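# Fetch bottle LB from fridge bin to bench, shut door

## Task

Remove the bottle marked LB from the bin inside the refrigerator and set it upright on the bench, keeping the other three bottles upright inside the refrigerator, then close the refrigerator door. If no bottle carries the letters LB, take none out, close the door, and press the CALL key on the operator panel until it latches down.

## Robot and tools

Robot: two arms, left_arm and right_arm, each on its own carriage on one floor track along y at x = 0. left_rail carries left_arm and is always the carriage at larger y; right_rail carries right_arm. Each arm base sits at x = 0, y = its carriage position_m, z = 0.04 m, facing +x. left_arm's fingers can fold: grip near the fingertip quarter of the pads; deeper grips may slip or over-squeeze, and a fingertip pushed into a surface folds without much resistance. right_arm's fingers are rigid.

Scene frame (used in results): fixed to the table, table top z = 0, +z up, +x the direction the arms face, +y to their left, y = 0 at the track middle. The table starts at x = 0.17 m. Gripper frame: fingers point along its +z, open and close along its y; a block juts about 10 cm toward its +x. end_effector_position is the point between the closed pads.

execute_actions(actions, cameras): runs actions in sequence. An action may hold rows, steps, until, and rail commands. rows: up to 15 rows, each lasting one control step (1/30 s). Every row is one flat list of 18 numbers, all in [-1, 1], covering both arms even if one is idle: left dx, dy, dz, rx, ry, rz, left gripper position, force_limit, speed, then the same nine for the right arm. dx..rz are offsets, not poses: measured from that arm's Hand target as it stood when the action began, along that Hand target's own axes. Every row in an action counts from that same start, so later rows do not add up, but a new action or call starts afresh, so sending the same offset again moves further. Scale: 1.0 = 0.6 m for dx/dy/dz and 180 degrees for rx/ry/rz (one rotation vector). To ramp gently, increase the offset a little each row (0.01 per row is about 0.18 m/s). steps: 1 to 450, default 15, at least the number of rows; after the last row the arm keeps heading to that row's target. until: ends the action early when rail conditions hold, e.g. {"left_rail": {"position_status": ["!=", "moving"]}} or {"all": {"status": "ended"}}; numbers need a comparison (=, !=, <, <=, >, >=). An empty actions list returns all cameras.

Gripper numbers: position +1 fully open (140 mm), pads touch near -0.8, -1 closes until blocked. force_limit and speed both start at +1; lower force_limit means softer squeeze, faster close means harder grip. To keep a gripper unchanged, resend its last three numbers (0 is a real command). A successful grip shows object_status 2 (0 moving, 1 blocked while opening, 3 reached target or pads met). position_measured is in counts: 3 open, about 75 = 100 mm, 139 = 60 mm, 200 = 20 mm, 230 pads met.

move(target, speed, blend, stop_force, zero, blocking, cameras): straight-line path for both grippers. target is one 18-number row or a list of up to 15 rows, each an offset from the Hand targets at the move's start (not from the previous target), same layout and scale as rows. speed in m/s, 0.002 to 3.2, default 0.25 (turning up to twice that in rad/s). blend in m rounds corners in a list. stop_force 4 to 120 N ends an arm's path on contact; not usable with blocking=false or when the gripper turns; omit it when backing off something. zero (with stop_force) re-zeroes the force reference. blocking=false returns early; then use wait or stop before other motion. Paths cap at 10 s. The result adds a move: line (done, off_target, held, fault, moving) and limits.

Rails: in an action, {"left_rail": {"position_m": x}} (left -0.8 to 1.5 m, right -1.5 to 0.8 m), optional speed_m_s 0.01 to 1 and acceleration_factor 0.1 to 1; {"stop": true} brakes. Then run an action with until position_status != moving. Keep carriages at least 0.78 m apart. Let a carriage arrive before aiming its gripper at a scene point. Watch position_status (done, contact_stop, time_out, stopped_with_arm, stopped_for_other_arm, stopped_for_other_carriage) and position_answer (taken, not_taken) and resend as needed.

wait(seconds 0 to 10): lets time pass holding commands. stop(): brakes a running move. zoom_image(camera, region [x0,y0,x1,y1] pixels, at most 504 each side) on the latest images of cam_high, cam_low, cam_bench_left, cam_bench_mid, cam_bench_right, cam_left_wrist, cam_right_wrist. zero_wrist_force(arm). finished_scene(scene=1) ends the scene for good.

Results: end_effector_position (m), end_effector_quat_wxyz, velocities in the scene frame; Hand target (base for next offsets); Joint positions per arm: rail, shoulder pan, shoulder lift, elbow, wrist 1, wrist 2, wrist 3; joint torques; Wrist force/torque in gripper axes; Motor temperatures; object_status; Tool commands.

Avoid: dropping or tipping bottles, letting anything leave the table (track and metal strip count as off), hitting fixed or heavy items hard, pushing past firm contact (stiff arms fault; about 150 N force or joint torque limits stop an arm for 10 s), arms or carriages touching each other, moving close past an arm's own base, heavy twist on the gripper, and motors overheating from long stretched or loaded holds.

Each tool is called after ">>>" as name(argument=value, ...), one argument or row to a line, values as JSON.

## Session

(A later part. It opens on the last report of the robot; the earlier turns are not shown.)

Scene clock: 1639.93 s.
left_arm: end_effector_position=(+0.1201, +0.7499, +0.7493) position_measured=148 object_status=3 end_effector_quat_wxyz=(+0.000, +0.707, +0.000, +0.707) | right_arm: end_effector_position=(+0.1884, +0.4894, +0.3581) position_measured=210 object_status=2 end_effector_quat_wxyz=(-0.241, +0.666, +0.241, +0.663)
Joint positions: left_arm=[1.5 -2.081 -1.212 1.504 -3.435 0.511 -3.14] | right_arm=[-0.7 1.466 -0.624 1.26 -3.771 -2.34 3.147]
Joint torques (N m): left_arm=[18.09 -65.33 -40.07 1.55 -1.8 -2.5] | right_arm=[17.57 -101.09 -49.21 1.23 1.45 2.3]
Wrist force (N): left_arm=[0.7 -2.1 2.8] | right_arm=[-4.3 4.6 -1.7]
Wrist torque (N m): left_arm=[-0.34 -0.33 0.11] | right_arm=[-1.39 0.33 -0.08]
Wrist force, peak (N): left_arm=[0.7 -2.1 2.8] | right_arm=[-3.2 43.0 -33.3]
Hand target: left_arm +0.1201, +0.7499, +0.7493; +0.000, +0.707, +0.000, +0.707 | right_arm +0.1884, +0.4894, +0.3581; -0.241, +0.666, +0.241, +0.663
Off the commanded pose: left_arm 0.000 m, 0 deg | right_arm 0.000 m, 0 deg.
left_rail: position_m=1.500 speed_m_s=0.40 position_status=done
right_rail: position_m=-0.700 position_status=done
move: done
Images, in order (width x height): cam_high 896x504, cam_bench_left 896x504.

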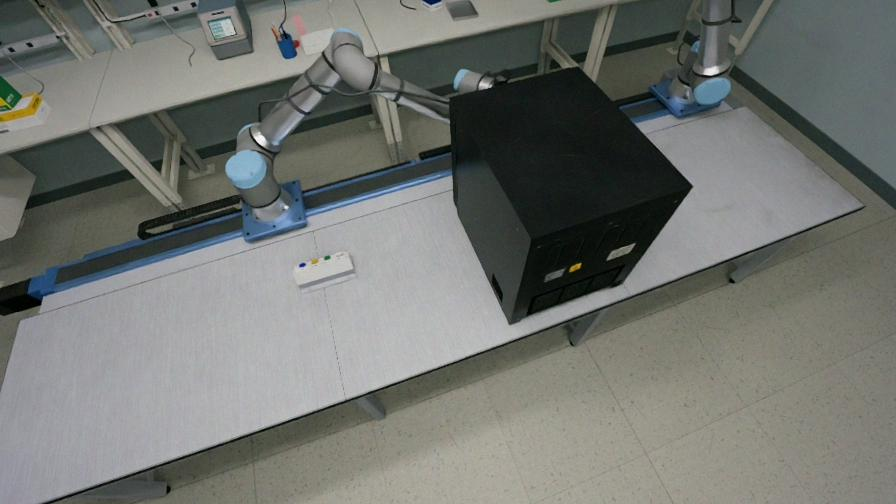

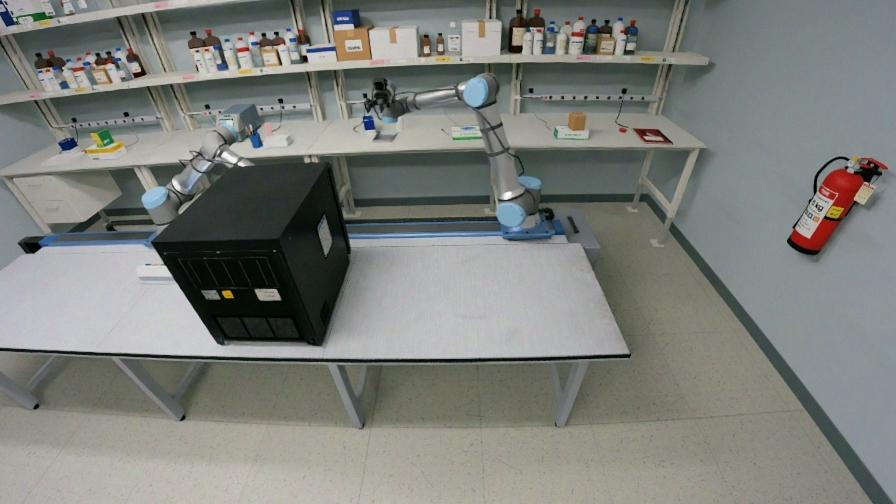

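>>> move(
  target=[0,0,0,0,0,0,-0.15,0.2,-1,0,0.03413,0.06687,0,0,0,-1,0,-1],
  speed=0.03,
  stop_force=30,
  cameras=["cam_right_wrist","cam_high"],
)

Scene clock: 1646.73 s.
left_arm: end_effector_position=(+0.1201, +0.7499, +0.7493) position_measured=148 object_status=3 end_effector_quat_wxyz=(+0.000, +0.707, +0.000, +0.707) | right_arm: end_effector_position=(+0.2288, +0.4990, +0.3579) position_measured=210 object_status=2 end_effector_quat_wxyz=(-0.242, +0.666, +0.242, +0.663)
Joint positions: left_arm=[1.5 -2.081 -1.212 1.504 -3.435 0.511 -3.14] | right_arm=[-0.7 1.425 -0.614 1.239 -3.761 -2.298 3.147]
Joint torques (N m): left_arm=[21.34 -63.88 -40.3 1.63 -1.48 -1.98] | right_arm=[10.83 -123.37 -22.1 -3.43 0.04 -2.14]
Wrist force (N): left_arm=[0.6 -1.8 2.4] | right_arm=[2.8 -1.8 1.1]
Wrist torque (N m): left_arm=[-0.27 -0.30 0.11] | right_arm=[-1.55 0.54 -0.06]
Wrist force, peak (N): left_arm=[0.8 -1.9 2.7] | right_arm=[-4.0 62.7 -32.8]
Hand target: left_arm +0.1201, +0.7499, +0.7493; +0.000, +0.707, +0.000, +0.707 | right_arm +0.2288, +0.4990, +0.3580; -0.242, +0.666, +0.242, +0.663 (not the last commanded pose)
Off the commanded pose: left_arm 0.000 m, 0 deg | right_arm 0.004 m, 0 deg.
left_rail: position_m=1.500 speed_m_s=0.40 position_status=done
right_rail: position_m=-0.700 position_status=done
move: contact (right_arm)
Images, in order (width x height): cam_high 896x504, cam_right_wrist 896x504.

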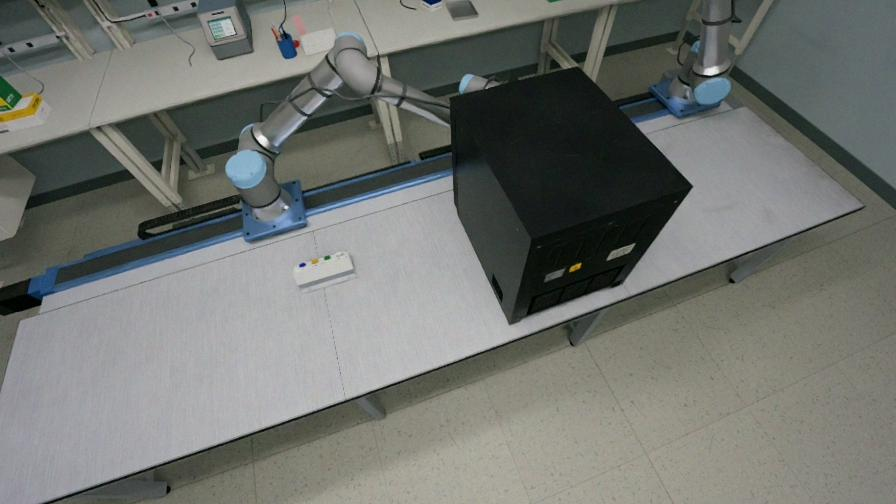

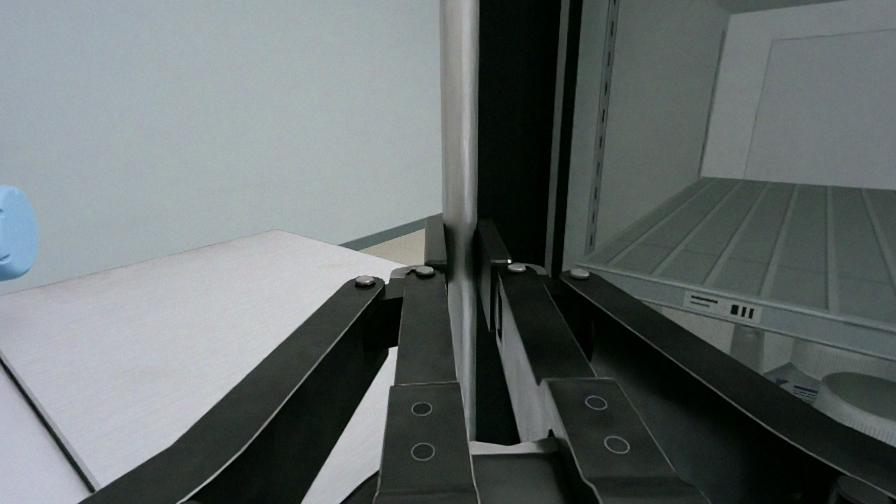

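>>> move(
  target=[0,0,0,0,0,0,-0.15,0.2,-1,0,0.0105,0.0132,0,0,0,-1,0,-1],
  speed=0.012,
  stop_force=35,
)

Scene clock: 1653.37 s.
left_arm: end_effector_position=(+0.1201, +0.7499, +0.7493) position_measured=148 object_status=3 end_effector_quat_wxyz=(+0.000, +0.707, +0.000, +0.707) | right_arm: end_effector_position=(+0.2299, +0.4991, +0.3580) position_measured=210 object_status=2 end_effector_quat_wxyz=(-0.242, +0.666, +0.242, +0.663)
Joint positions: left_arm=[1.5 -2.081 -1.212 1.504 -3.435 0.511 -3.14] | right_arm=[-0.7 1.424 -0.614 1.239 -3.761 -2.296 3.147]
Joint torques (N m): left_arm=[19.73 -65.21 -40.35 1.87 -1.41 -2.18] | right_arm=[-17.22 -107.48 -46.09 2.51 -3.9 0.77]
Wrist force (N): left_arm=[0.6 -1.5 2.2] | right_arm=[0.8 -13.5 -21.5]
Wrist torque (N m): left_arm=[-0.21 -0.30 0.10] | right_arm=[-1.44 0.44 -0.07]
Wrist force, peak (N): left_arm=[0.6 -1.8 2.9] | right_arm=[1.6 -15.5 -38.5]
Hand target: left_arm +0.1201, +0.7499, +0.7493; +0.000, +0.707, +0.000, +0.707 | right_arm +0.2299, +0.4991, +0.3580; -0.242, +0.666, +0.242, +0.663 (not the last commanded pose)
Off the commanded pose: left_arm 0.000 m, 0 deg | right_arm 0.009 m, 0 deg.
left_rail: position_m=1.500 speed_m_s=0.40 position_status=done
right_rail: position_m=-0.700 position_status=done
move: contact (right_arm)

>>> execute_actions(
  actions=[
    {"rows":[[0,0,0,0,0,0,-0.15,0.2,-1,0,0,0,0,0,0,-0.39,0,-1]],"steps":40},
  ],
  cameras=["cam_right_wrist"],
)

Scene clock: 1660.60 s.
left_arm: end_effector_position=(+0.1201, +0.7499, +0.7493) position_measured=148 object_status=3 end_effector_quat_wxyz=(+0.000, +0.707, +0.000, +0.707) | right_arm: end_effector_position=(+0.2299, +0.4991, +0.3579) position_measured=178 object_status=3 end_effector_quat_wxyz=(-0.242, +0.666, +0.242, +0.663)
Joint positions: left_arm=[1.5 -2.081 -1.212 1.504 -3.435 0.511 -3.14] | right_arm=[-0.7 1.424 -0.614 1.239 -3.761 -2.296 3.147]
Joint torques (N m): left_arm=[18.26 -64.58 -40.45 1.96 -1.92 -2.17] | right_arm=[11.14 -125.49 -39.79 -4.17 -0.05 -0.15]
Wrist force (N): left_arm=[0.4 -1.7 2.8] | right_arm=[-0.5 -3.9 0.6]
Wrist torque (N m): left_arm=[-0.24 -0.25 0.10] | right_arm=[-0.91 0.10 -0.07]
Wrist force, peak (N): left_arm=[0.6 -1.9 2.9] | right_arm=[0.0 -12.6 -22.4]
Hand target: left_arm +0.1201, +0.7499, +0.7493; +0.000, +0.707, +0.000, +0.707 | right_arm +0.2299, +0.4991, +0.3580; -0.242, +0.666, +0.242, +0.663
Off the commanded pose: left_arm 0.000 m, 0 deg | right_arm 0.000 m, 0 deg.
left_rail: position_m=1.500 speed_m_s=0.40 position_status=done
right_rail: position_m=-0.700 position_status=done
Images, in order (width x height): cam_right_wrist 896x504.

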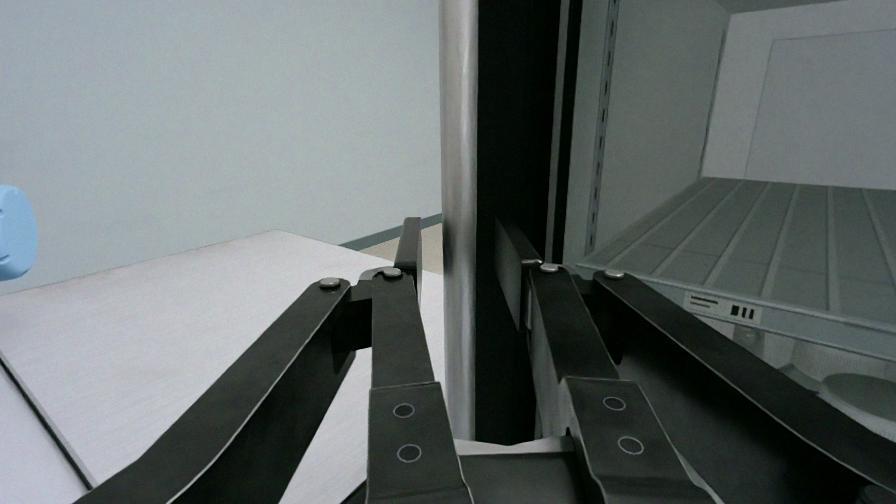

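>>> move(
  target=[0,0,0,0,0,0,-0.15,0.2,-1,0,0,-0.25,0,0,0,-0.39,0,-1],
  speed=0.15,
  cameras=["cam_right_wrist","cam_high"],
)

Scene clock: 1664.00 s.
left_arm: end_effector_position=(+0.1201, +0.7499, +0.7493) position_measured=148 object_status=3 end_effector_quat_wxyz=(+0.000, +0.707, +0.000, +0.707) | right_arm: end_effector_position=(+0.1151, +0.4028, +0.3586) position_measured=178 object_status=3 end_effector_quat_wxyz=(-0.242, +0.666, +0.242, +0.663)
Joint positions: left_arm=[1.5 -2.081 -1.212 1.504 -3.435 0.511 -3.14] | right_arm=[-0.7 1.539 -0.727 1.472 -3.881 -2.411 3.148]
Joint torques (N m): left_arm=[17.12 -67.17 -40.66 1.75 -1.52 -2.14] | right_arm=[13.29 -119.17 -22.83 -5.43 -1.97 2.59]
Wrist force (N): left_arm=[0.6 -1.6 2.1] | right_arm=[-1.0 -3.4 0.8]
Wrist torque (N m): left_arm=[-0.23 -0.30 0.11] | right_arm=[-0.78 0.19 -0.09]
Wrist force, peak (N): left_arm=[0.4 -1.7 3.0] | right_arm=[-0.4 -3.9 2.4]
Hand target: left_arm +0.1201, +0.7499, +0.7493; +0.000, +0.707, +0.000, +0.707 | right_arm +0.1150, +0.4026, +0.3586; -0.242, +0.666, +0.242, +0.663
Off the commanded pose: left_arm 0.000 m, 0 deg | right_arm 0.000 m, 0 deg.
left_rail: position_m=1.500 speed_m_s=0.40 position_status=done
right_rail: position_m=-0.700 position_status=done
move: done
Images, in order (width x height): cam_high 896x504, cam_right_wrist 896x504.

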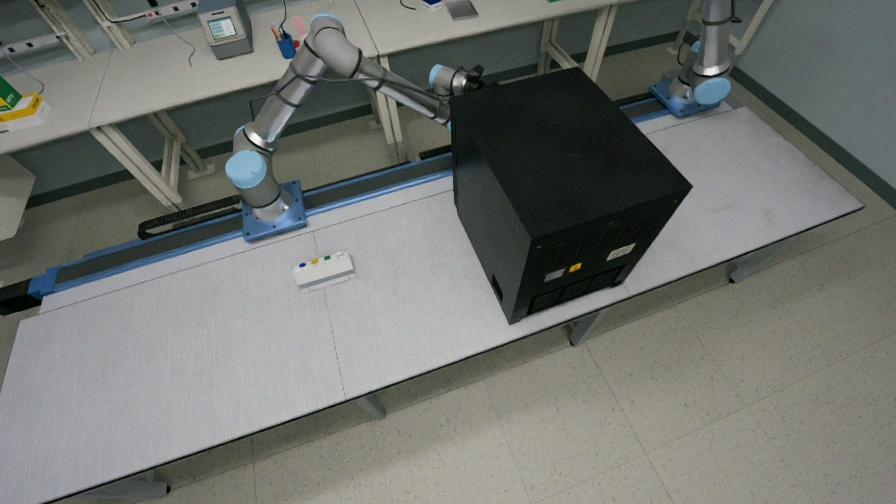

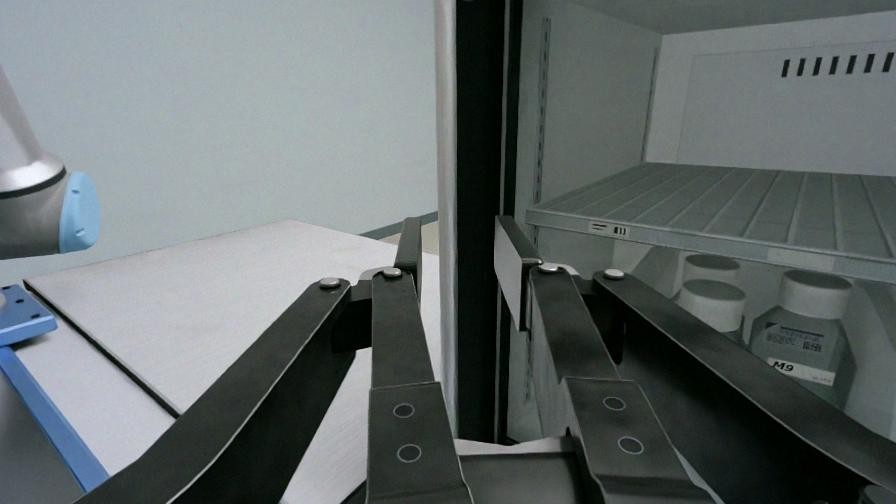

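>>> move(
  target=[0,0,0,0,0,0,-0.15,0.2,-1,0.1,0,-0.45,-0.12,0,0,-0.39,0,-1],
  speed=0.25,
  cameras=["cam_right_wrist","cam_bench_right"],
)

Scene clock: 1668.73 s.
left_arm: end_effector_position=(+0.1201, +0.7499, +0.7493) position_measured=148 object_status=3 end_effector_quat_wxyz=(+0.000, +0.707, +0.000, +0.707) | right_arm: end_effector_position=(-0.0916, +0.2292, +0.4196) position_measured=178 object_status=3 end_effector_quat_wxyz=(-0.113, +0.699, +0.113, +0.697)
Joint positions: left_arm=[1.5 -2.081 -1.212 1.504 -3.435 0.511 -3.14] | right_arm=[-0.7 1.848 -0.767 1.416 -3.73 -3.097 3.201]
Joint torques (N m): left_arm=[16.38 -67.44 -40.13 1.7 -1.75 -2.06] | right_arm=[12.57 -118.69 -24.39 3.05 -2.6 3.16]
Wrist force (N): left_arm=[0.6 -1.8 2.8] | right_arm=[-0.3 -3.7 1.2]
Wrist torque (N m): left_arm=[-0.27 -0.29 0.10] | right_arm=[-0.87 0.03 -0.11]
Wrist force, peak (N): left_arm=[0.8 -1.8 2.9] | right_arm=[-1.4 -3.1 3.0]
Hand target: left_arm +0.1201, +0.7499, +0.7493; +0.000, +0.707, +0.000, +0.707 | right_arm -0.0916, +0.2292, +0.4197; -0.113, +0.699, +0.113, +0.697
Off the commanded pose: left_arm 0.000 m, 0 deg | right_arm 0.000 m, 0 deg.
left_rail: position_m=1.500 speed_m_s=0.40 position_status=done
right_rail: position_m=-0.700 position_status=done
move: done
Images, in order (width x height): cam_bench_right 896x504, cam_right_wrist 896x504.

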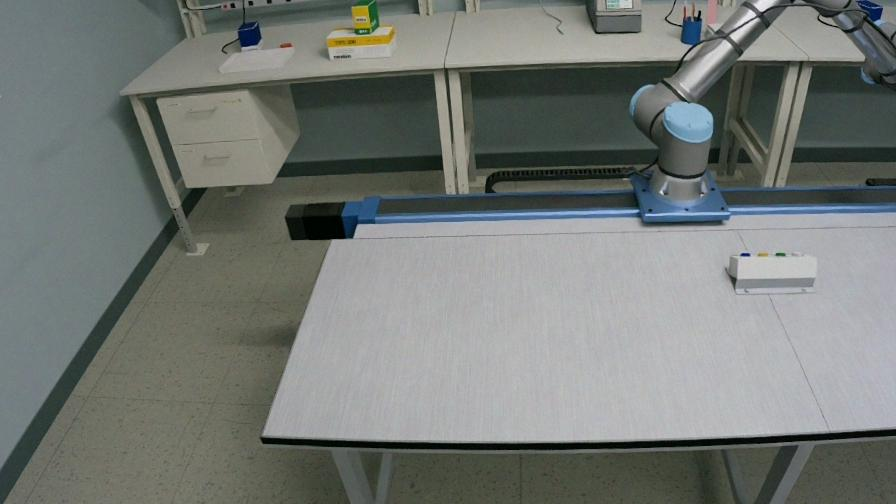

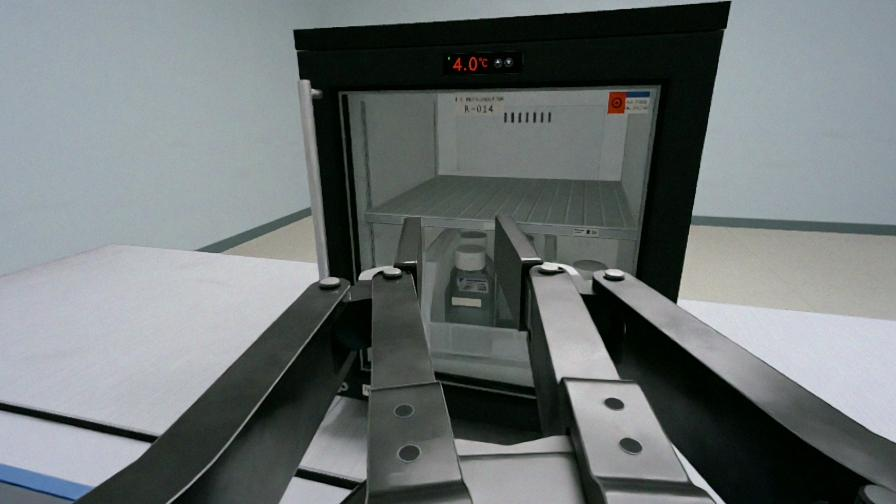

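>>> zoom_image(
  camera="cam_right_wrist",
  region=[280, 10, 560, 290],
)

Scaled by 1.800 from the camera's 896x504 image, which has a finer 1280x720 frame.

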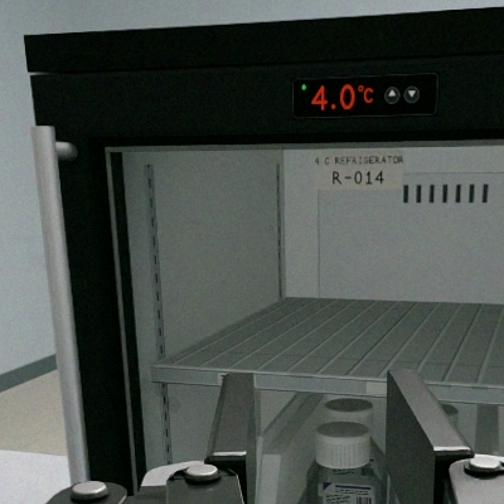

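>>> zoom_image(
  camera="cam_bench_right",
  region=[700, 220, 840, 310],
)

Scaled by 3.600 from the camera's 896x504 image, which has a finer 1280x720 frame.

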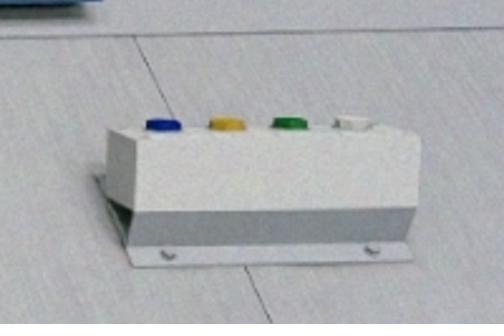

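>>> execute_actions(
  actions=[
    {"right_rail":{"position_m":-1.2,"speed_m_s":0.4,"acceleration_factor":0.4},"steps":150,"until":{"right_rail":{"position_status":["!=","moving"]}}},
  ],
)

>>> move(
  target=[0,0,0,0,0,0,-0.15,0.2,-1,-0.0995,0.5898,0.1403,-0.0964,-0.2588,0.0419,-1,0,-1],
  speed=0.25,
  cameras=["cam_right_wrist","cam_high"],
)

Scene clock: 1697.10 s.
left_arm: end_effector_position=(+0.1201, +0.7499, +0.7493) position_measured=148 object_status=3 end_effector_quat_wxyz=(+0.000, +0.707, +0.000, +0.707) | right_arm: end_effector_position=(-0.0916, -0.2708, +0.4197) position_measured=178 object_status=3 end_effector_quat_wxyz=(-0.113, +0.699, +0.113, +0.697)
Joint positions: left_arm=[1.5 -2.081 -1.212 1.504 -3.435 0.511 -3.14] | right_arm=[-1.2 1.848 -0.774 1.427 -3.698 -3.097 3.238]
Joint torques (N m): left_arm=[17.2 -66.42 -39.04 2.38 -1.32 -1.17] | right_arm=[-3.65 -116.99 -23.02 2.61 1.29 2.4]
Wrist force (N): left_arm=[0.4 -1.8 2.7] | right_arm=[-0.5 -3.4 1.1]
Wrist torque (N m): left_arm=[-0.27 -0.26 0.10] | right_arm=[-0.79 0.08 -0.10]
Wrist force, peak (N): left_arm=[0.7 -1.9 2.8] | right_arm=[-0.1 -4.9 1.1]
Hand target: left_arm +0.1201, +0.7499, +0.7493; +0.000, +0.707, +0.000, +0.707 | right_arm -0.0916, -0.2708, +0.4197; -0.113, +0.699, +0.113, +0.697
Tool commands: left_gripper/position=-0.15 left_gripper/force_limit=+0.2 left_gripper/speed=-1.0 right_gripper/position=-0.39 right_gripper/force_limit=+0.0 right_gripper/speed=-1.0
Off the commanded pose: left_arm 0.000 m, 0 deg | right_arm 0.000 m, 0 deg.
left_rail: position_m=1.500 speed_m_s=0.40 position_status=done
right_rail: position_m=-1.200 speed_m_s=0.40 position_status=done

Scene clock: 1699.87 s.
left_arm: end_effector_position=(+0.1201, +0.7499, +0.7493) position_measured=148 object_status=3 end_effector_quat_wxyz=(+0.000, +0.707, +0.000, +0.707) | right_arm: end_effector_position=(+0.0998, -0.5801, +0.3596) position_measured=232 object_status=3 end_effector_quat_wxyz=(+0.001, +0.931, +0.000, +0.365)
Joint positions: left_arm=[1.5 -2.081 -1.212 1.504 -3.435 0.511 -3.14] | right_arm=[-1.2 1.501 -1.625 2.04 -2.049 -2.315 4.618]
Joint torques (N m): left_arm=[17.83 -66.64 -40.34 1.76 -1.78 -1.54] | right_arm=[-10.91 -28.16 -51.46 -2.13 0.73 2.93]
Wrist force (N): left_arm=[0.9 -1.6 2.5] | right_arm=[-0.7 -4.1 -0.6]
Wrist torque (N m): left_arm=[-0.22 -0.36 0.11] | right_arm=[-0.91 0.10 -0.07]
Wrist force, peak (N): left_arm=[0.7 -2.0 2.6] | right_arm=[0.2 -5.4 0.8]
Hand target: left_arm +0.1201, +0.7499, +0.7493; +0.000, +0.707, +0.000, +0.707 | right_arm +0.0998, -0.5801, +0.3596; +0.001, +0.931, +0.000, +0.365
Off the commanded pose: left_arm 0.000 m, 0 deg | right_arm 0.000 m, 0 deg.
left_rail: position_m=1.500 speed_m_s=0.40 position_status=done
right_rail: position_m=-1.200 speed_m_s=0.40 position_status=done
move: done; limits=paced
Images, in order (width x height): cam_high 896x504, cam_right_wrist 896x504.

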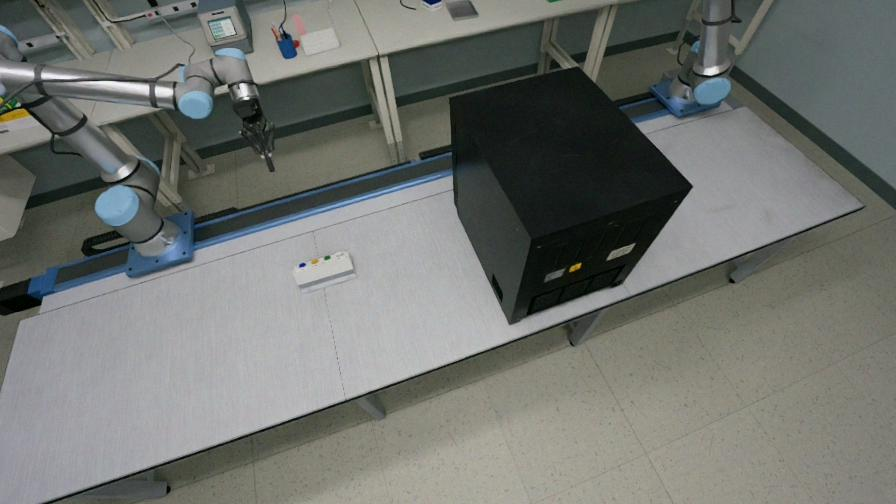

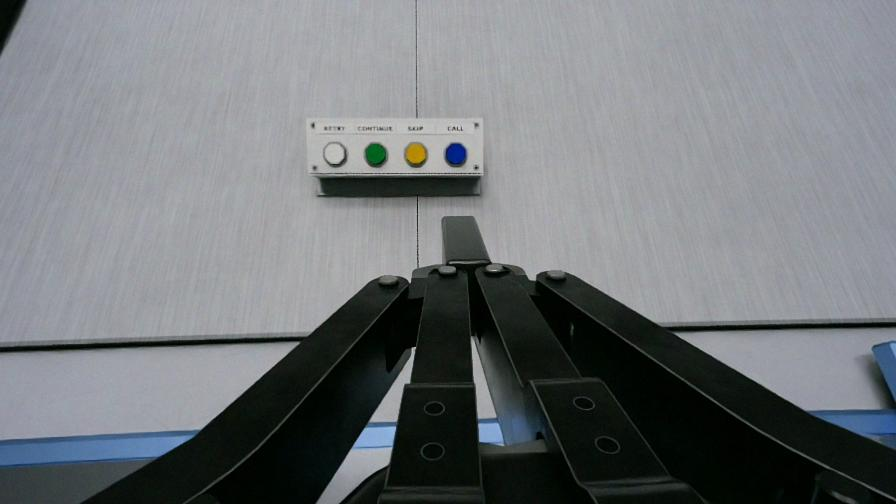

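>>> zoom_image(
  camera="cam_right_wrist",
  region=[290, 100, 500, 210],
)

Scaled by 2.400 from the camera's 896x504 image, which has a finer 1280x720 frame.

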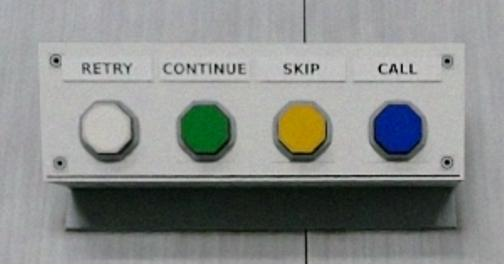

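>>> move(
  target=[0,0,0,0,0,0,-0.15,0.2,-1,0.1792,0.0115,0.4169,0,-0.2389,0,-1,0,-1],
  speed=0.25,
  cameras=["cam_right_wrist"],
)

Scene clock: 1713.80 s.
left_arm: end_effector_position=(+0.1201, +0.7499, +0.7493) position_measured=148 object_status=3 end_effector_quat_wxyz=(+0.000, +0.707, +0.000, +0.707) | right_arm: end_effector_position=(+0.3485, -0.5871, +0.2491) position_measured=232 object_status=3 end_effector_quat_wxyz=(+0.001, +1.000, +0.000, -0.002)
Joint positions: left_arm=[1.5 -2.081 -1.212 1.504 -3.435 0.511 -3.14] | right_arm=[-1.2 0.803 -1.495 1.931 -2.004 -1.569 3.945]
Joint torques (N m): left_arm=[17.99 -66.15 -40.23 2.48 -1.52 -0.97] | right_arm=[-14.37 -38.18 -54.24 -2.56 2.34 -3.09]
Wrist force (N): left_arm=[0.9 -1.4 2.4] | right_arm=[-2.1 -4.9 -1.3]
Wrist torque (N m): left_arm=[-0.19 -0.36 0.11] | right_arm=[-1.13 0.42 0.01]
Wrist force, peak (N): left_arm=[0.6 -2.1 2.7] | right_arm=[-2.1 -4.9 -1.5]
Hand target: left_arm +0.1201, +0.7499, +0.7493; +0.000, +0.707, +0.000, +0.707 | right_arm +0.3486, -0.5871, +0.2490; +0.001, +1.000, +0.000, -0.002
Off the commanded pose: left_arm 0.000 m, 0 deg | right_arm 0.000 m, 0 deg.
left_rail: position_m=1.500 speed_m_s=0.40 position_status=done
right_rail: position_m=-1.200 speed_m_s=0.40 position_status=done
move: done
Images, in order (width x height): cam_right_wrist 896x504.

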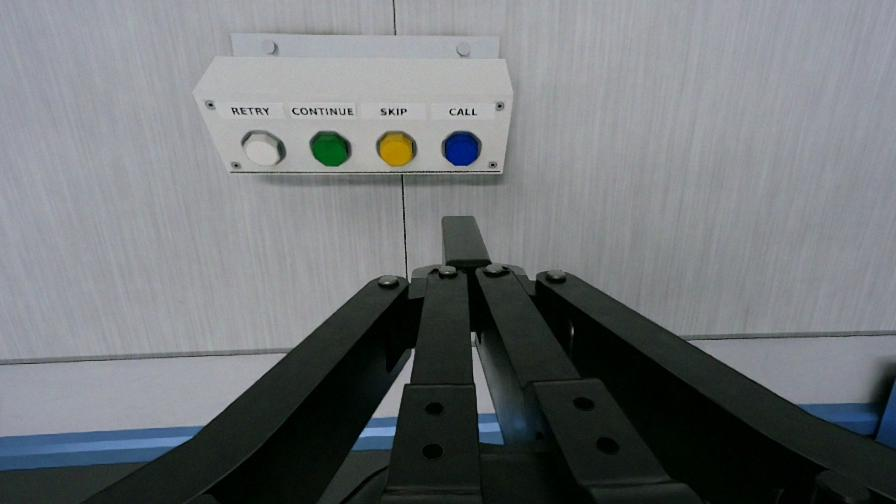

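>>> move(
  target=[0,0,0,0,0,0,-0.15,0.2,-1,0.0358,0.0083,0.165,0,0,0,-1,0,-1],
  speed=0.15,
  cameras=["cam_right_wrist"],
)

Scene clock: 1738.13 s.
left_arm: end_effector_position=(+0.1201, +0.7499, +0.7493) position_measured=148 object_status=3 end_effector_quat_wxyz=(+0.000, +0.707, +0.000, +0.707) | right_arm: end_effector_position=(+0.3696, -0.5922, +0.1501) position_measured=232 object_status=3 end_effector_quat_wxyz=(+0.001, +1.000, +0.000, -0.002)
Joint positions: left_arm=[1.5 -2.081 -1.212 1.504 -3.435 0.511 -3.14] | right_arm=[-1.2 0.776 -1.396 2.018 -2.189 -1.569 3.918]
Joint torques (N m): left_arm=[19.06 -68.35 -40.95 2.34 -2.05 -1.09] | right_arm=[-11.79 -45.26 -26.34 -7.6 0.93 -3.02]
Wrist force (N): left_arm=[0.4 -1.6 2.4] | right_arm=[-1.9 -5.2 -0.9]
Wrist torque (N m): left_arm=[-0.23 -0.25 0.10] | right_arm=[-1.21 0.35 0.00]
Wrist force, peak (N): left_arm=[0.5 -1.8 2.9] | right_arm=[-2.2 -5.4 -3.3]
Hand target: left_arm +0.1201, +0.7499, +0.7493; +0.000, +0.707, +0.000, +0.707 | right_arm +0.3696, -0.5922, +0.1499; +0.001, +1.000, +0.000, -0.002
Off the commanded pose: left_arm 0.000 m, 0 deg | right_arm 0.000 m, 0 deg.
left_rail: position_m=1.500 speed_m_s=0.40 position_status=done
right_rail: position_m=-1.200 speed_m_s=0.40 position_status=done
move: done
Images, in order (width x height): cam_right_wrist 896x504.

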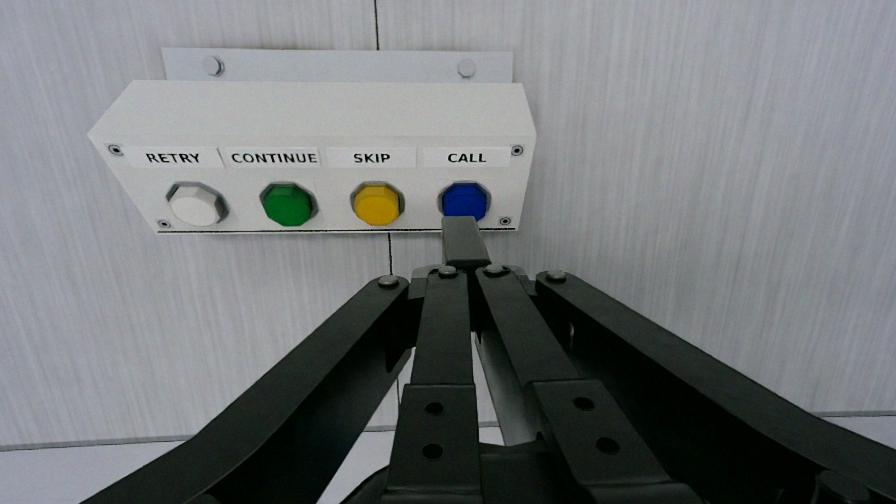

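>>> move(
  target=[0,0,0,0,0,0,-0.15,0.2,-1,-0.0402,0.008,0.0,0,0.1667,0,-1,0,-1],
  speed=0.1,
  cameras=["cam_right_wrist","cam_bench_right"],
)

>>> zoom_image(
  camera="cam_right_wrist",
  region=[350, 100, 570, 300],
)

Scene clock: 1781.70 s.
left_arm: end_effector_position=(+0.1201, +0.7499, +0.7493) position_measured=148 object_status=3 end_effector_quat_wxyz=(+0.000, +0.707, +0.000, +0.707) | right_arm: end_effector_position=(+0.3455, -0.5970, +0.1501) position_measured=232 object_status=3 end_effector_quat_wxyz=(+0.001, +0.966, +0.000, +0.257) end_effector_velocity=(+0.000, +0.000, -0.001) end_effector_angular_velocity=(+0.000, -0.003, +0.000)
Joint positions: left_arm=[1.5 -2.081 -1.212 1.504 -3.435 0.511 -3.14] | right_arm=[-1.2 1.006 -1.413 2.225 -2.68 -2.004 4.081]
Joint velocities: left_arm=[within noise] | right_arm=[0 0.001 0.002 0.001 -0.005 -0.003 0.001]
Joint torques (N m): left_arm=[17.31 -67.78 -40.63 2.66 -1.6 -1.03] | right_arm=[7.18 -37.67 -24.41 -8.39 -3.16 1.93]
Wrist force (N): left_arm=[0.5 -1.7 2.6] | right_arm=[-1.2 -4.1 -1.0]
Wrist torque (N m): left_arm=[-0.24 -0.28 0.11] | right_arm=[-0.94 0.24 -0.09]
Wrist force, peak (N): left_arm=[0.4 -2.0 3.0] | right_arm=[-2.2 -5.3 -1.3]
Hand target: left_arm +0.1201, +0.7499, +0.7493; +0.000, +0.707, +0.000, +0.707 | right_arm +0.3455, -0.5970, +0.1500; +0.001, +0.966, +0.000, +0.257
Off the commanded pose: left_arm 0.000 m, 0 deg | right_arm 0.000 m, 0 deg.
left_rail: position_m=1.500 speed_m_s=0.40 position_status=done
right_rail: position_m=-1.200 speed_m_s=0.40 position_status=done
move: done
Images, in order (width x height): cam_bench_right 896x504, cam_right_wrist 896x504.

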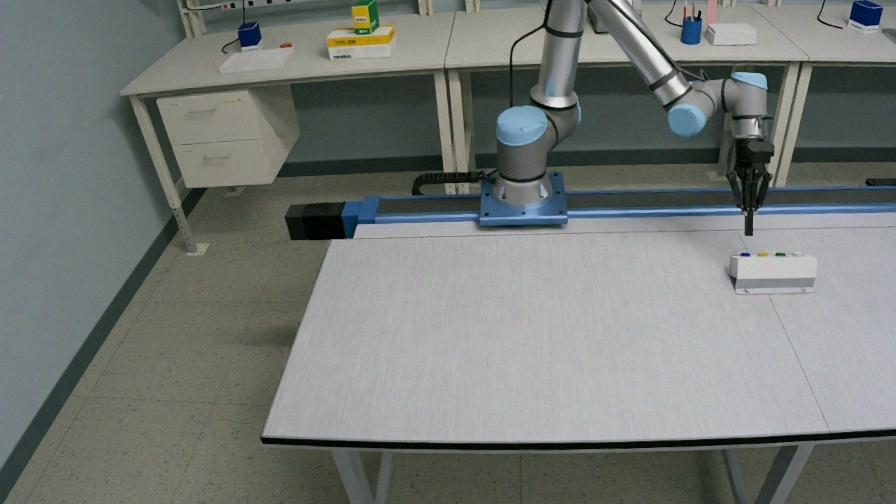

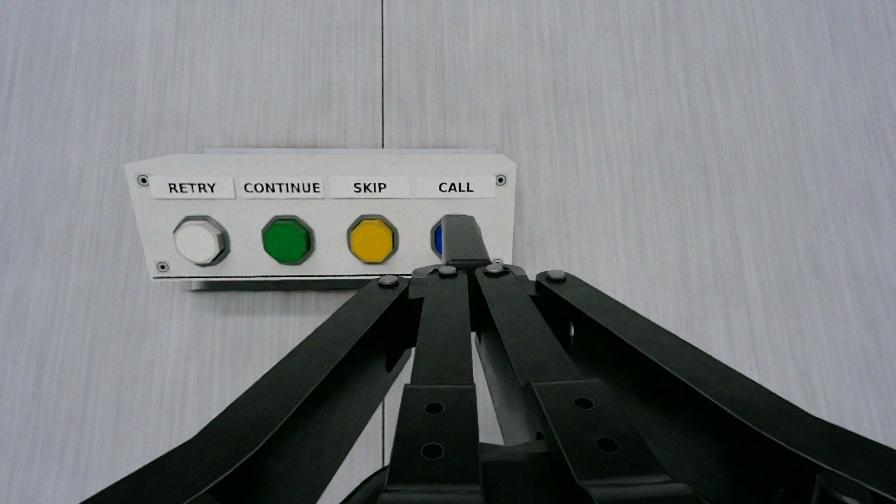

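Scaled by 2.291 from the camera's 896x504 image, which has a finer 1280x720 frame.

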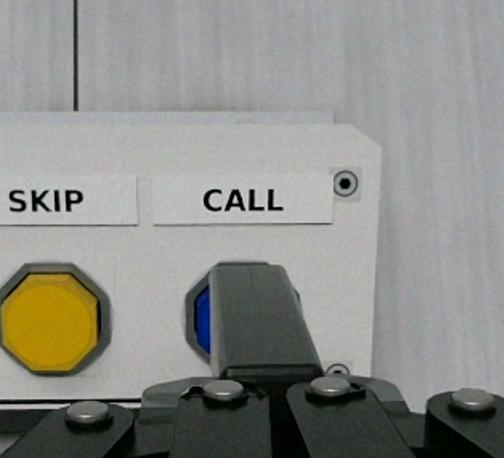

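>>> move(
  target=[0,0,0,0,0,0,-0.15,0.2,-1,-0.0117,0,0.03,0,0,0,-1,0,-1],
  speed=0.06,
  cameras=["cam_right_wrist"],
)

>>> zoom_image(
  camera="cam_right_wrist",
  region=[350, 150, 570, 300],
)

Scene clock: 1794.13 s.
left_arm: end_effector_position=(+0.1201, +0.7499, +0.7493) position_measured=148 object_status=3 end_effector_quat_wxyz=(+0.000, +0.707, +0.000, +0.707) | right_arm: end_effector_position=(+0.3484, -0.5971, +0.1310) position_measured=232 object_status=3 end_effector_quat_wxyz=(+0.001, +0.966, +0.000, +0.257)
Joint positions: left_arm=[1.5 -2.081 -1.212 1.504 -3.435 0.511 -3.14] | right_arm=[-1.2 1.002 -1.382 2.236 -2.723 -2.003 4.077]
Joint torques (N m): left_arm=[16.95 -68.09 -41.62 2.63 -2.35 -0.34] | right_arm=[-11.47 -39.65 -20.39 -8.19 1.63 -2.87]
Wrist force (N): left_arm=[0.6 -1.4 2.3] | right_arm=[-1.4 -4.6 -1.4]
Wrist torque (N m): left_arm=[-0.18 -0.30 0.11] | right_arm=[-1.06 0.28 0.10]
Wrist force, peak (N): left_arm=[0.8 -1.9 2.8] | right_arm=[-1.4 -4.6 -1.4]
Hand target: left_arm +0.1201, +0.7499, +0.7493; +0.000, +0.707, +0.000, +0.707 | right_arm +0.3484, -0.5971, +0.1309; +0.001, +0.966, +0.000, +0.257
Off the commanded pose: left_arm 0.000 m, 0 deg | right_arm 0.000 m, 0 deg.
left_rail: position_m=1.500 speed_m_s=0.40 position_status=done
right_rail: position_m=-1.200 speed_m_s=0.40 position_status=done
move: done
Images, in order (width x height): cam_right_wrist 896x504.

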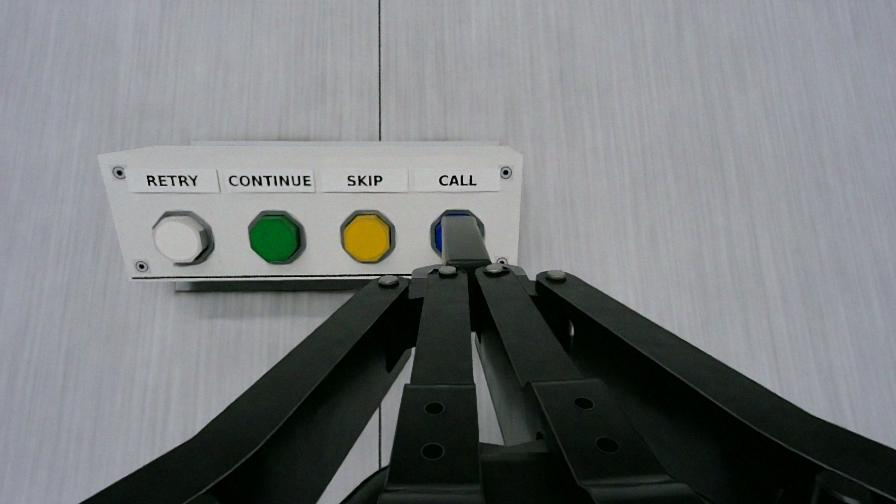

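Scaled by 2.291 from the camera's 896x504 image, which has a finer 1280x720 frame.

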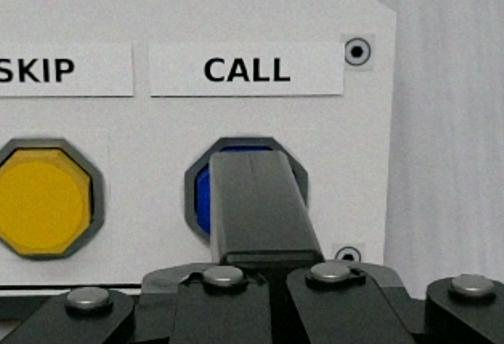

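>>> move(
  target=[0,0,0,0,0,0,-0.15,0.2,-1,-0.002,0,0.075,0,0,0,-1,0,-1],
  speed=0.012,
  stop_force=30,
  cameras=["cam_right_wrist"],
)

>>> zoom_image(
  camera="cam_right_wrist",
  region=[350, 150, 570, 300],
)

Scene clock: 1805.80 s.
left_arm: end_effector_position=(+0.1201, +0.7499, +0.7493) position_measured=148 object_status=3 end_effector_quat_wxyz=(+0.000, +0.707, +0.000, +0.707) | right_arm: end_effector_position=(+0.3661, -0.5971, +0.0978) position_measured=232 object_status=3 end_effector_quat_wxyz=(+0.001, +0.966, +0.000, +0.257)
Joint positions: left_arm=[1.5 -2.081 -1.212 1.504 -3.435 0.511 -3.14] | right_arm=[-1.2 0.977 -1.319 2.245 -2.806 -1.996 4.051]
Joint torques (N m): left_arm=[17.36 -70.11 -41.02 2.98 -1.79 -0.57] | right_arm=[2.6 -48.08 -35.69 -1.05 -0.23 2.02]
Wrist force (N): left_arm=[0.7 -1.6 2.3] | right_arm=[-1.0 5.2 -35.1]
Wrist torque (N m): left_arm=[-0.21 -0.33 0.11] | right_arm=[-1.23 0.17 0.04]
Wrist force, peak (N): left_arm=[1.0 -1.9 2.8] | right_arm=[-5.3 14.8 -65.6]
Hand target: left_arm +0.1201, +0.7499, +0.7493; +0.000, +0.707, +0.000, +0.707 | right_arm +0.3662, -0.5971, +0.0979; +0.001, +0.966, +0.000, +0.257 (not the last commanded pose)
Off the commanded pose: left_arm 0.000 m, 0 deg | right_arm 0.007 m, 0 deg.
left_rail: position_m=1.500 speed_m_s=0.40 position_status=done
right_rail: position_m=-1.200 speed_m_s=0.40 position_status=done
move: contact (right_arm)
Images, in order (width x height): cam_right_wrist 896x504.

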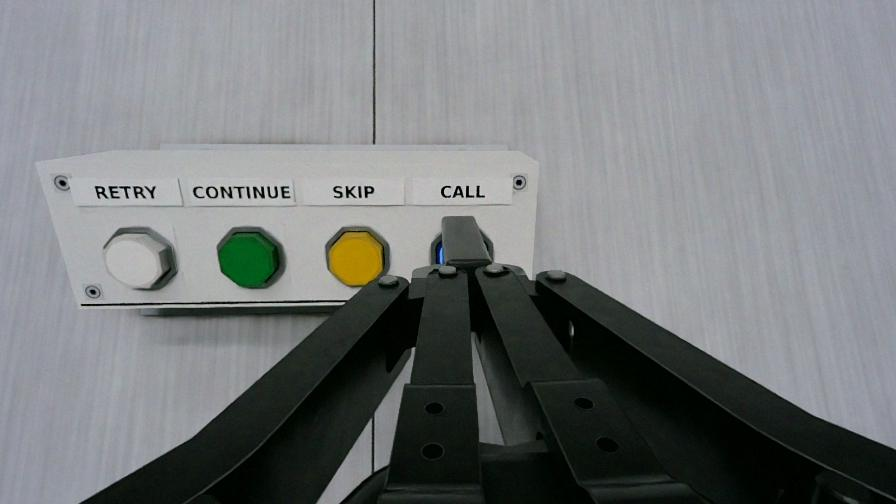

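Scaled by 2.291 from the camera's 896x504 image, which has a finer 1280x720 frame.

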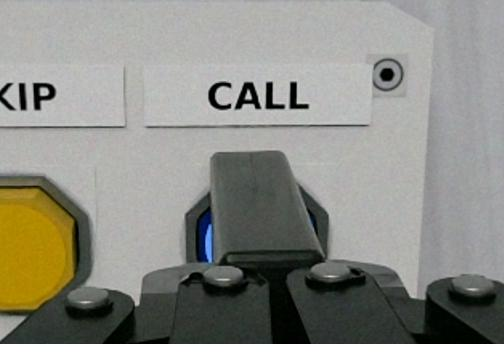

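>>> move(
  target=[0,0,0,0,0,0,-0.15,0.2,-1,0.05,0,-0.1,0,0,0,-1,0,-1],
  speed=0.06,
  cameras=["cam_right_wrist"],
)

>>> zoom_image(
  camera="cam_right_wrist",
  region=[300, 130, 560, 300],
)

Scene clock: 1809.57 s.
left_arm: end_effector_position=(+0.1201, +0.7499, +0.7493) position_measured=148 object_status=3 end_effector_quat_wxyz=(+0.000, +0.707, +0.000, +0.707) | right_arm: end_effector_position=(+0.3624, -0.5970, +0.1648) position_measured=232 object_status=3 end_effector_quat_wxyz=(+0.001, +0.966, +0.000, +0.257)
Joint positions: left_arm=[1.5 -2.081 -1.212 1.504 -3.435 0.511 -3.14] | right_arm=[-1.2 0.982 -1.425 2.206 -2.659 -1.997 4.057]
Joint torques (N m): left_arm=[19.47 -67.17 -40 3.25 -1.57 -0.45] | right_arm=[11.39 -67.15 -45.78 -2.87 -3.54 2.3]
Wrist force (N): left_arm=[0.6 -1.6 2.2] | right_arm=[-1.4 -4.6 -1.3]
Wrist torque (N m): left_arm=[-0.23 -0.30 0.11] | right_arm=[-1.05 0.29 -0.11]
Wrist force, peak (N): left_arm=[0.5 -1.8 2.9] | right_arm=[-1.2 5.4 -35.2]
Hand target: left_arm +0.1201, +0.7499, +0.7493; +0.000, +0.707, +0.000, +0.707 | right_arm +0.3624, -0.5970, +0.1649; +0.001, +0.966, +0.000, +0.257
Off the commanded pose: left_arm 0.000 m, 0 deg | right_arm 0.000 m, 0 deg.
left_rail: position_m=1.500 speed_m_s=0.40 position_status=done
right_rail: position_m=-1.200 speed_m_s=0.40 position_status=done
move: done
Images, in order (width x height): cam_right_wrist 896x504.

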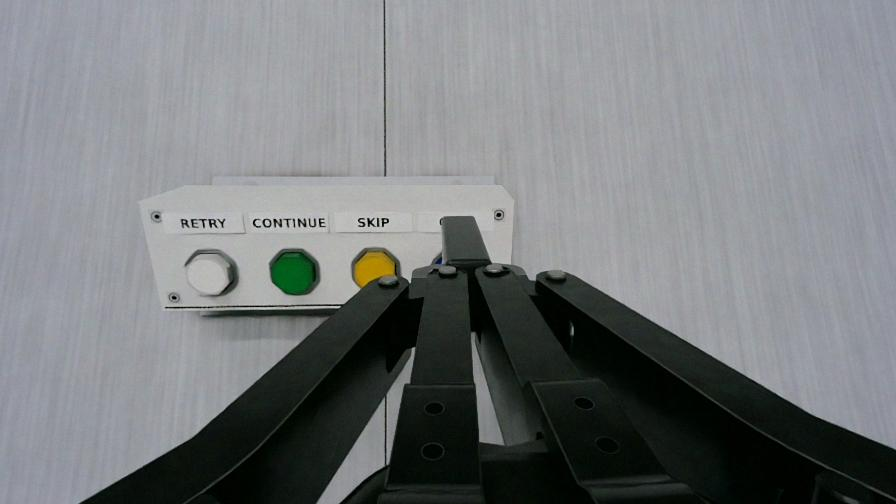

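Scaled by 1.938 from the camera's 896x504 image, which has a finer 1280x720 frame.

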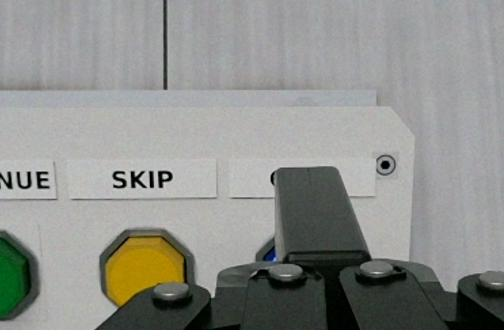

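>>> move(
  target=[0,0,0,0,0,0,-0.15,0.2,-1,-0.1,0,-0.08,0,0,0,-1,0,-1],
  speed=0.15,
  cameras=["cam_right_wrist","cam_bench_right"],
)

>>> zoom_image(
  camera="cam_right_wrist",
  region=[320, 80, 540, 230],
)

Scene clock: 1813.70 s.
left_arm: end_effector_position=(+0.1201, +0.7499, +0.7493) position_measured=148 object_status=3 end_effector_quat_wxyz=(+0.000, +0.707, +0.000, +0.707) | right_arm: end_effector_position=(+0.2866, -0.5970, +0.1767) position_measured=232 object_status=3 end_effector_quat_wxyz=(+0.001, +0.966, +0.000, +0.257)
Joint positions: left_arm=[1.5 -2.081 -1.212 1.504 -3.435 0.511 -3.14] | right_arm=[-1.2 1.091 -1.481 2.23 -2.577 -2.028 4.172]
Joint torques (N m): left_arm=[17.01 -68.14 -39.78 3.07 -1.81 -0.89] | right_arm=[12.97 -62.37 -24.08 -1.99 -3.73 2.88]
Wrist force (N): left_arm=[0.8 -1.5 2.0] | right_arm=[-1.4 -5.1 -1.4]
Wrist torque (N m): left_arm=[-0.21 -0.35 0.11] | right_arm=[-1.12 0.27 -0.11]
Wrist force, peak (N): left_arm=[0.6 -1.9 2.9] | right_arm=[-2.6 -4.8 -2.4]
Hand target: left_arm +0.1201, +0.7499, +0.7493; +0.000, +0.707, +0.000, +0.707 | right_arm +0.2865, -0.5970, +0.1767; +0.001, +0.966, +0.000, +0.257
Off the commanded pose: left_arm 0.000 m, 0 deg | right_arm 0.000 m, 0 deg.
left_rail: position_m=1.500 speed_m_s=0.40 position_status=done
right_rail: position_m=-1.200 speed_m_s=0.40 position_status=done
move: done
Images, in order (width x height): cam_bench_right 896x504, cam_right_wrist 896x504.

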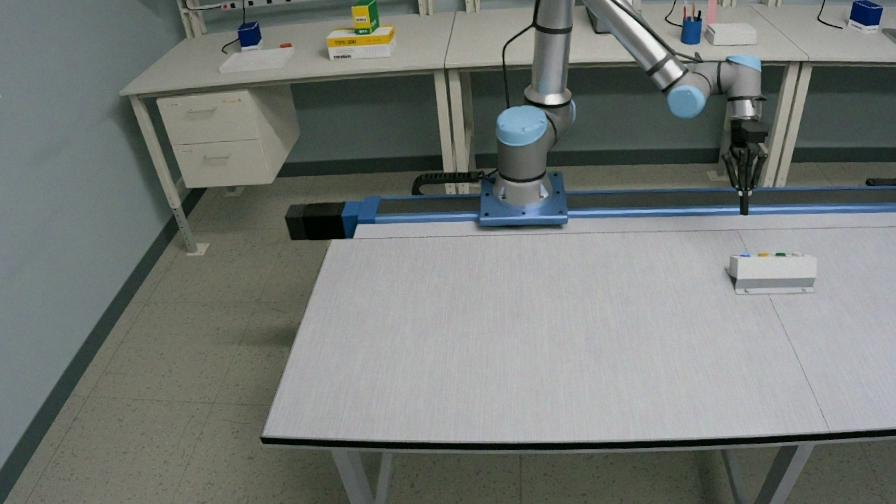

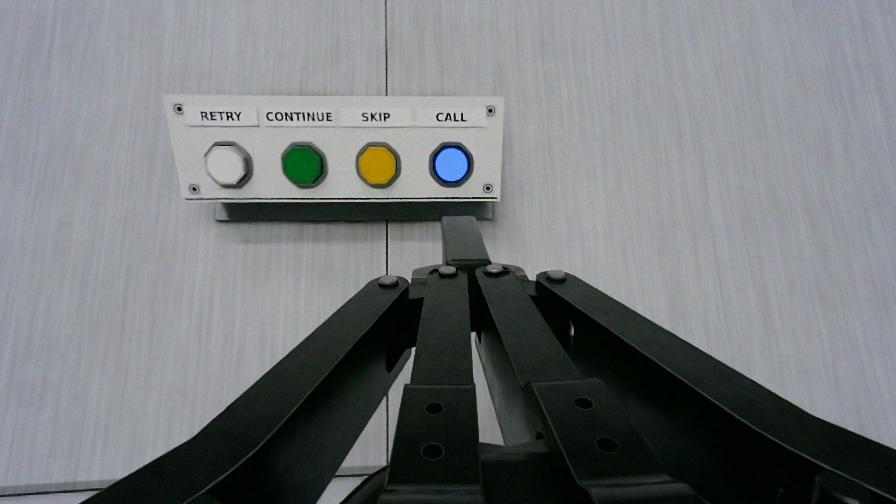

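Scaled by 2.291 from the camera's 896x504 image, which has a finer 1280x720 frame.

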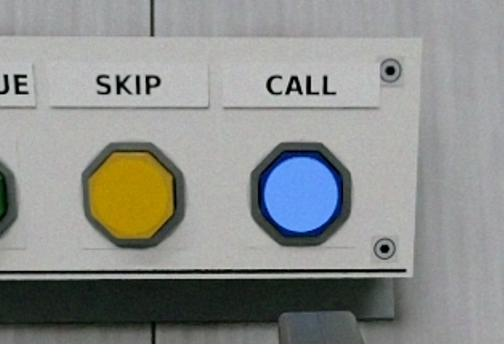

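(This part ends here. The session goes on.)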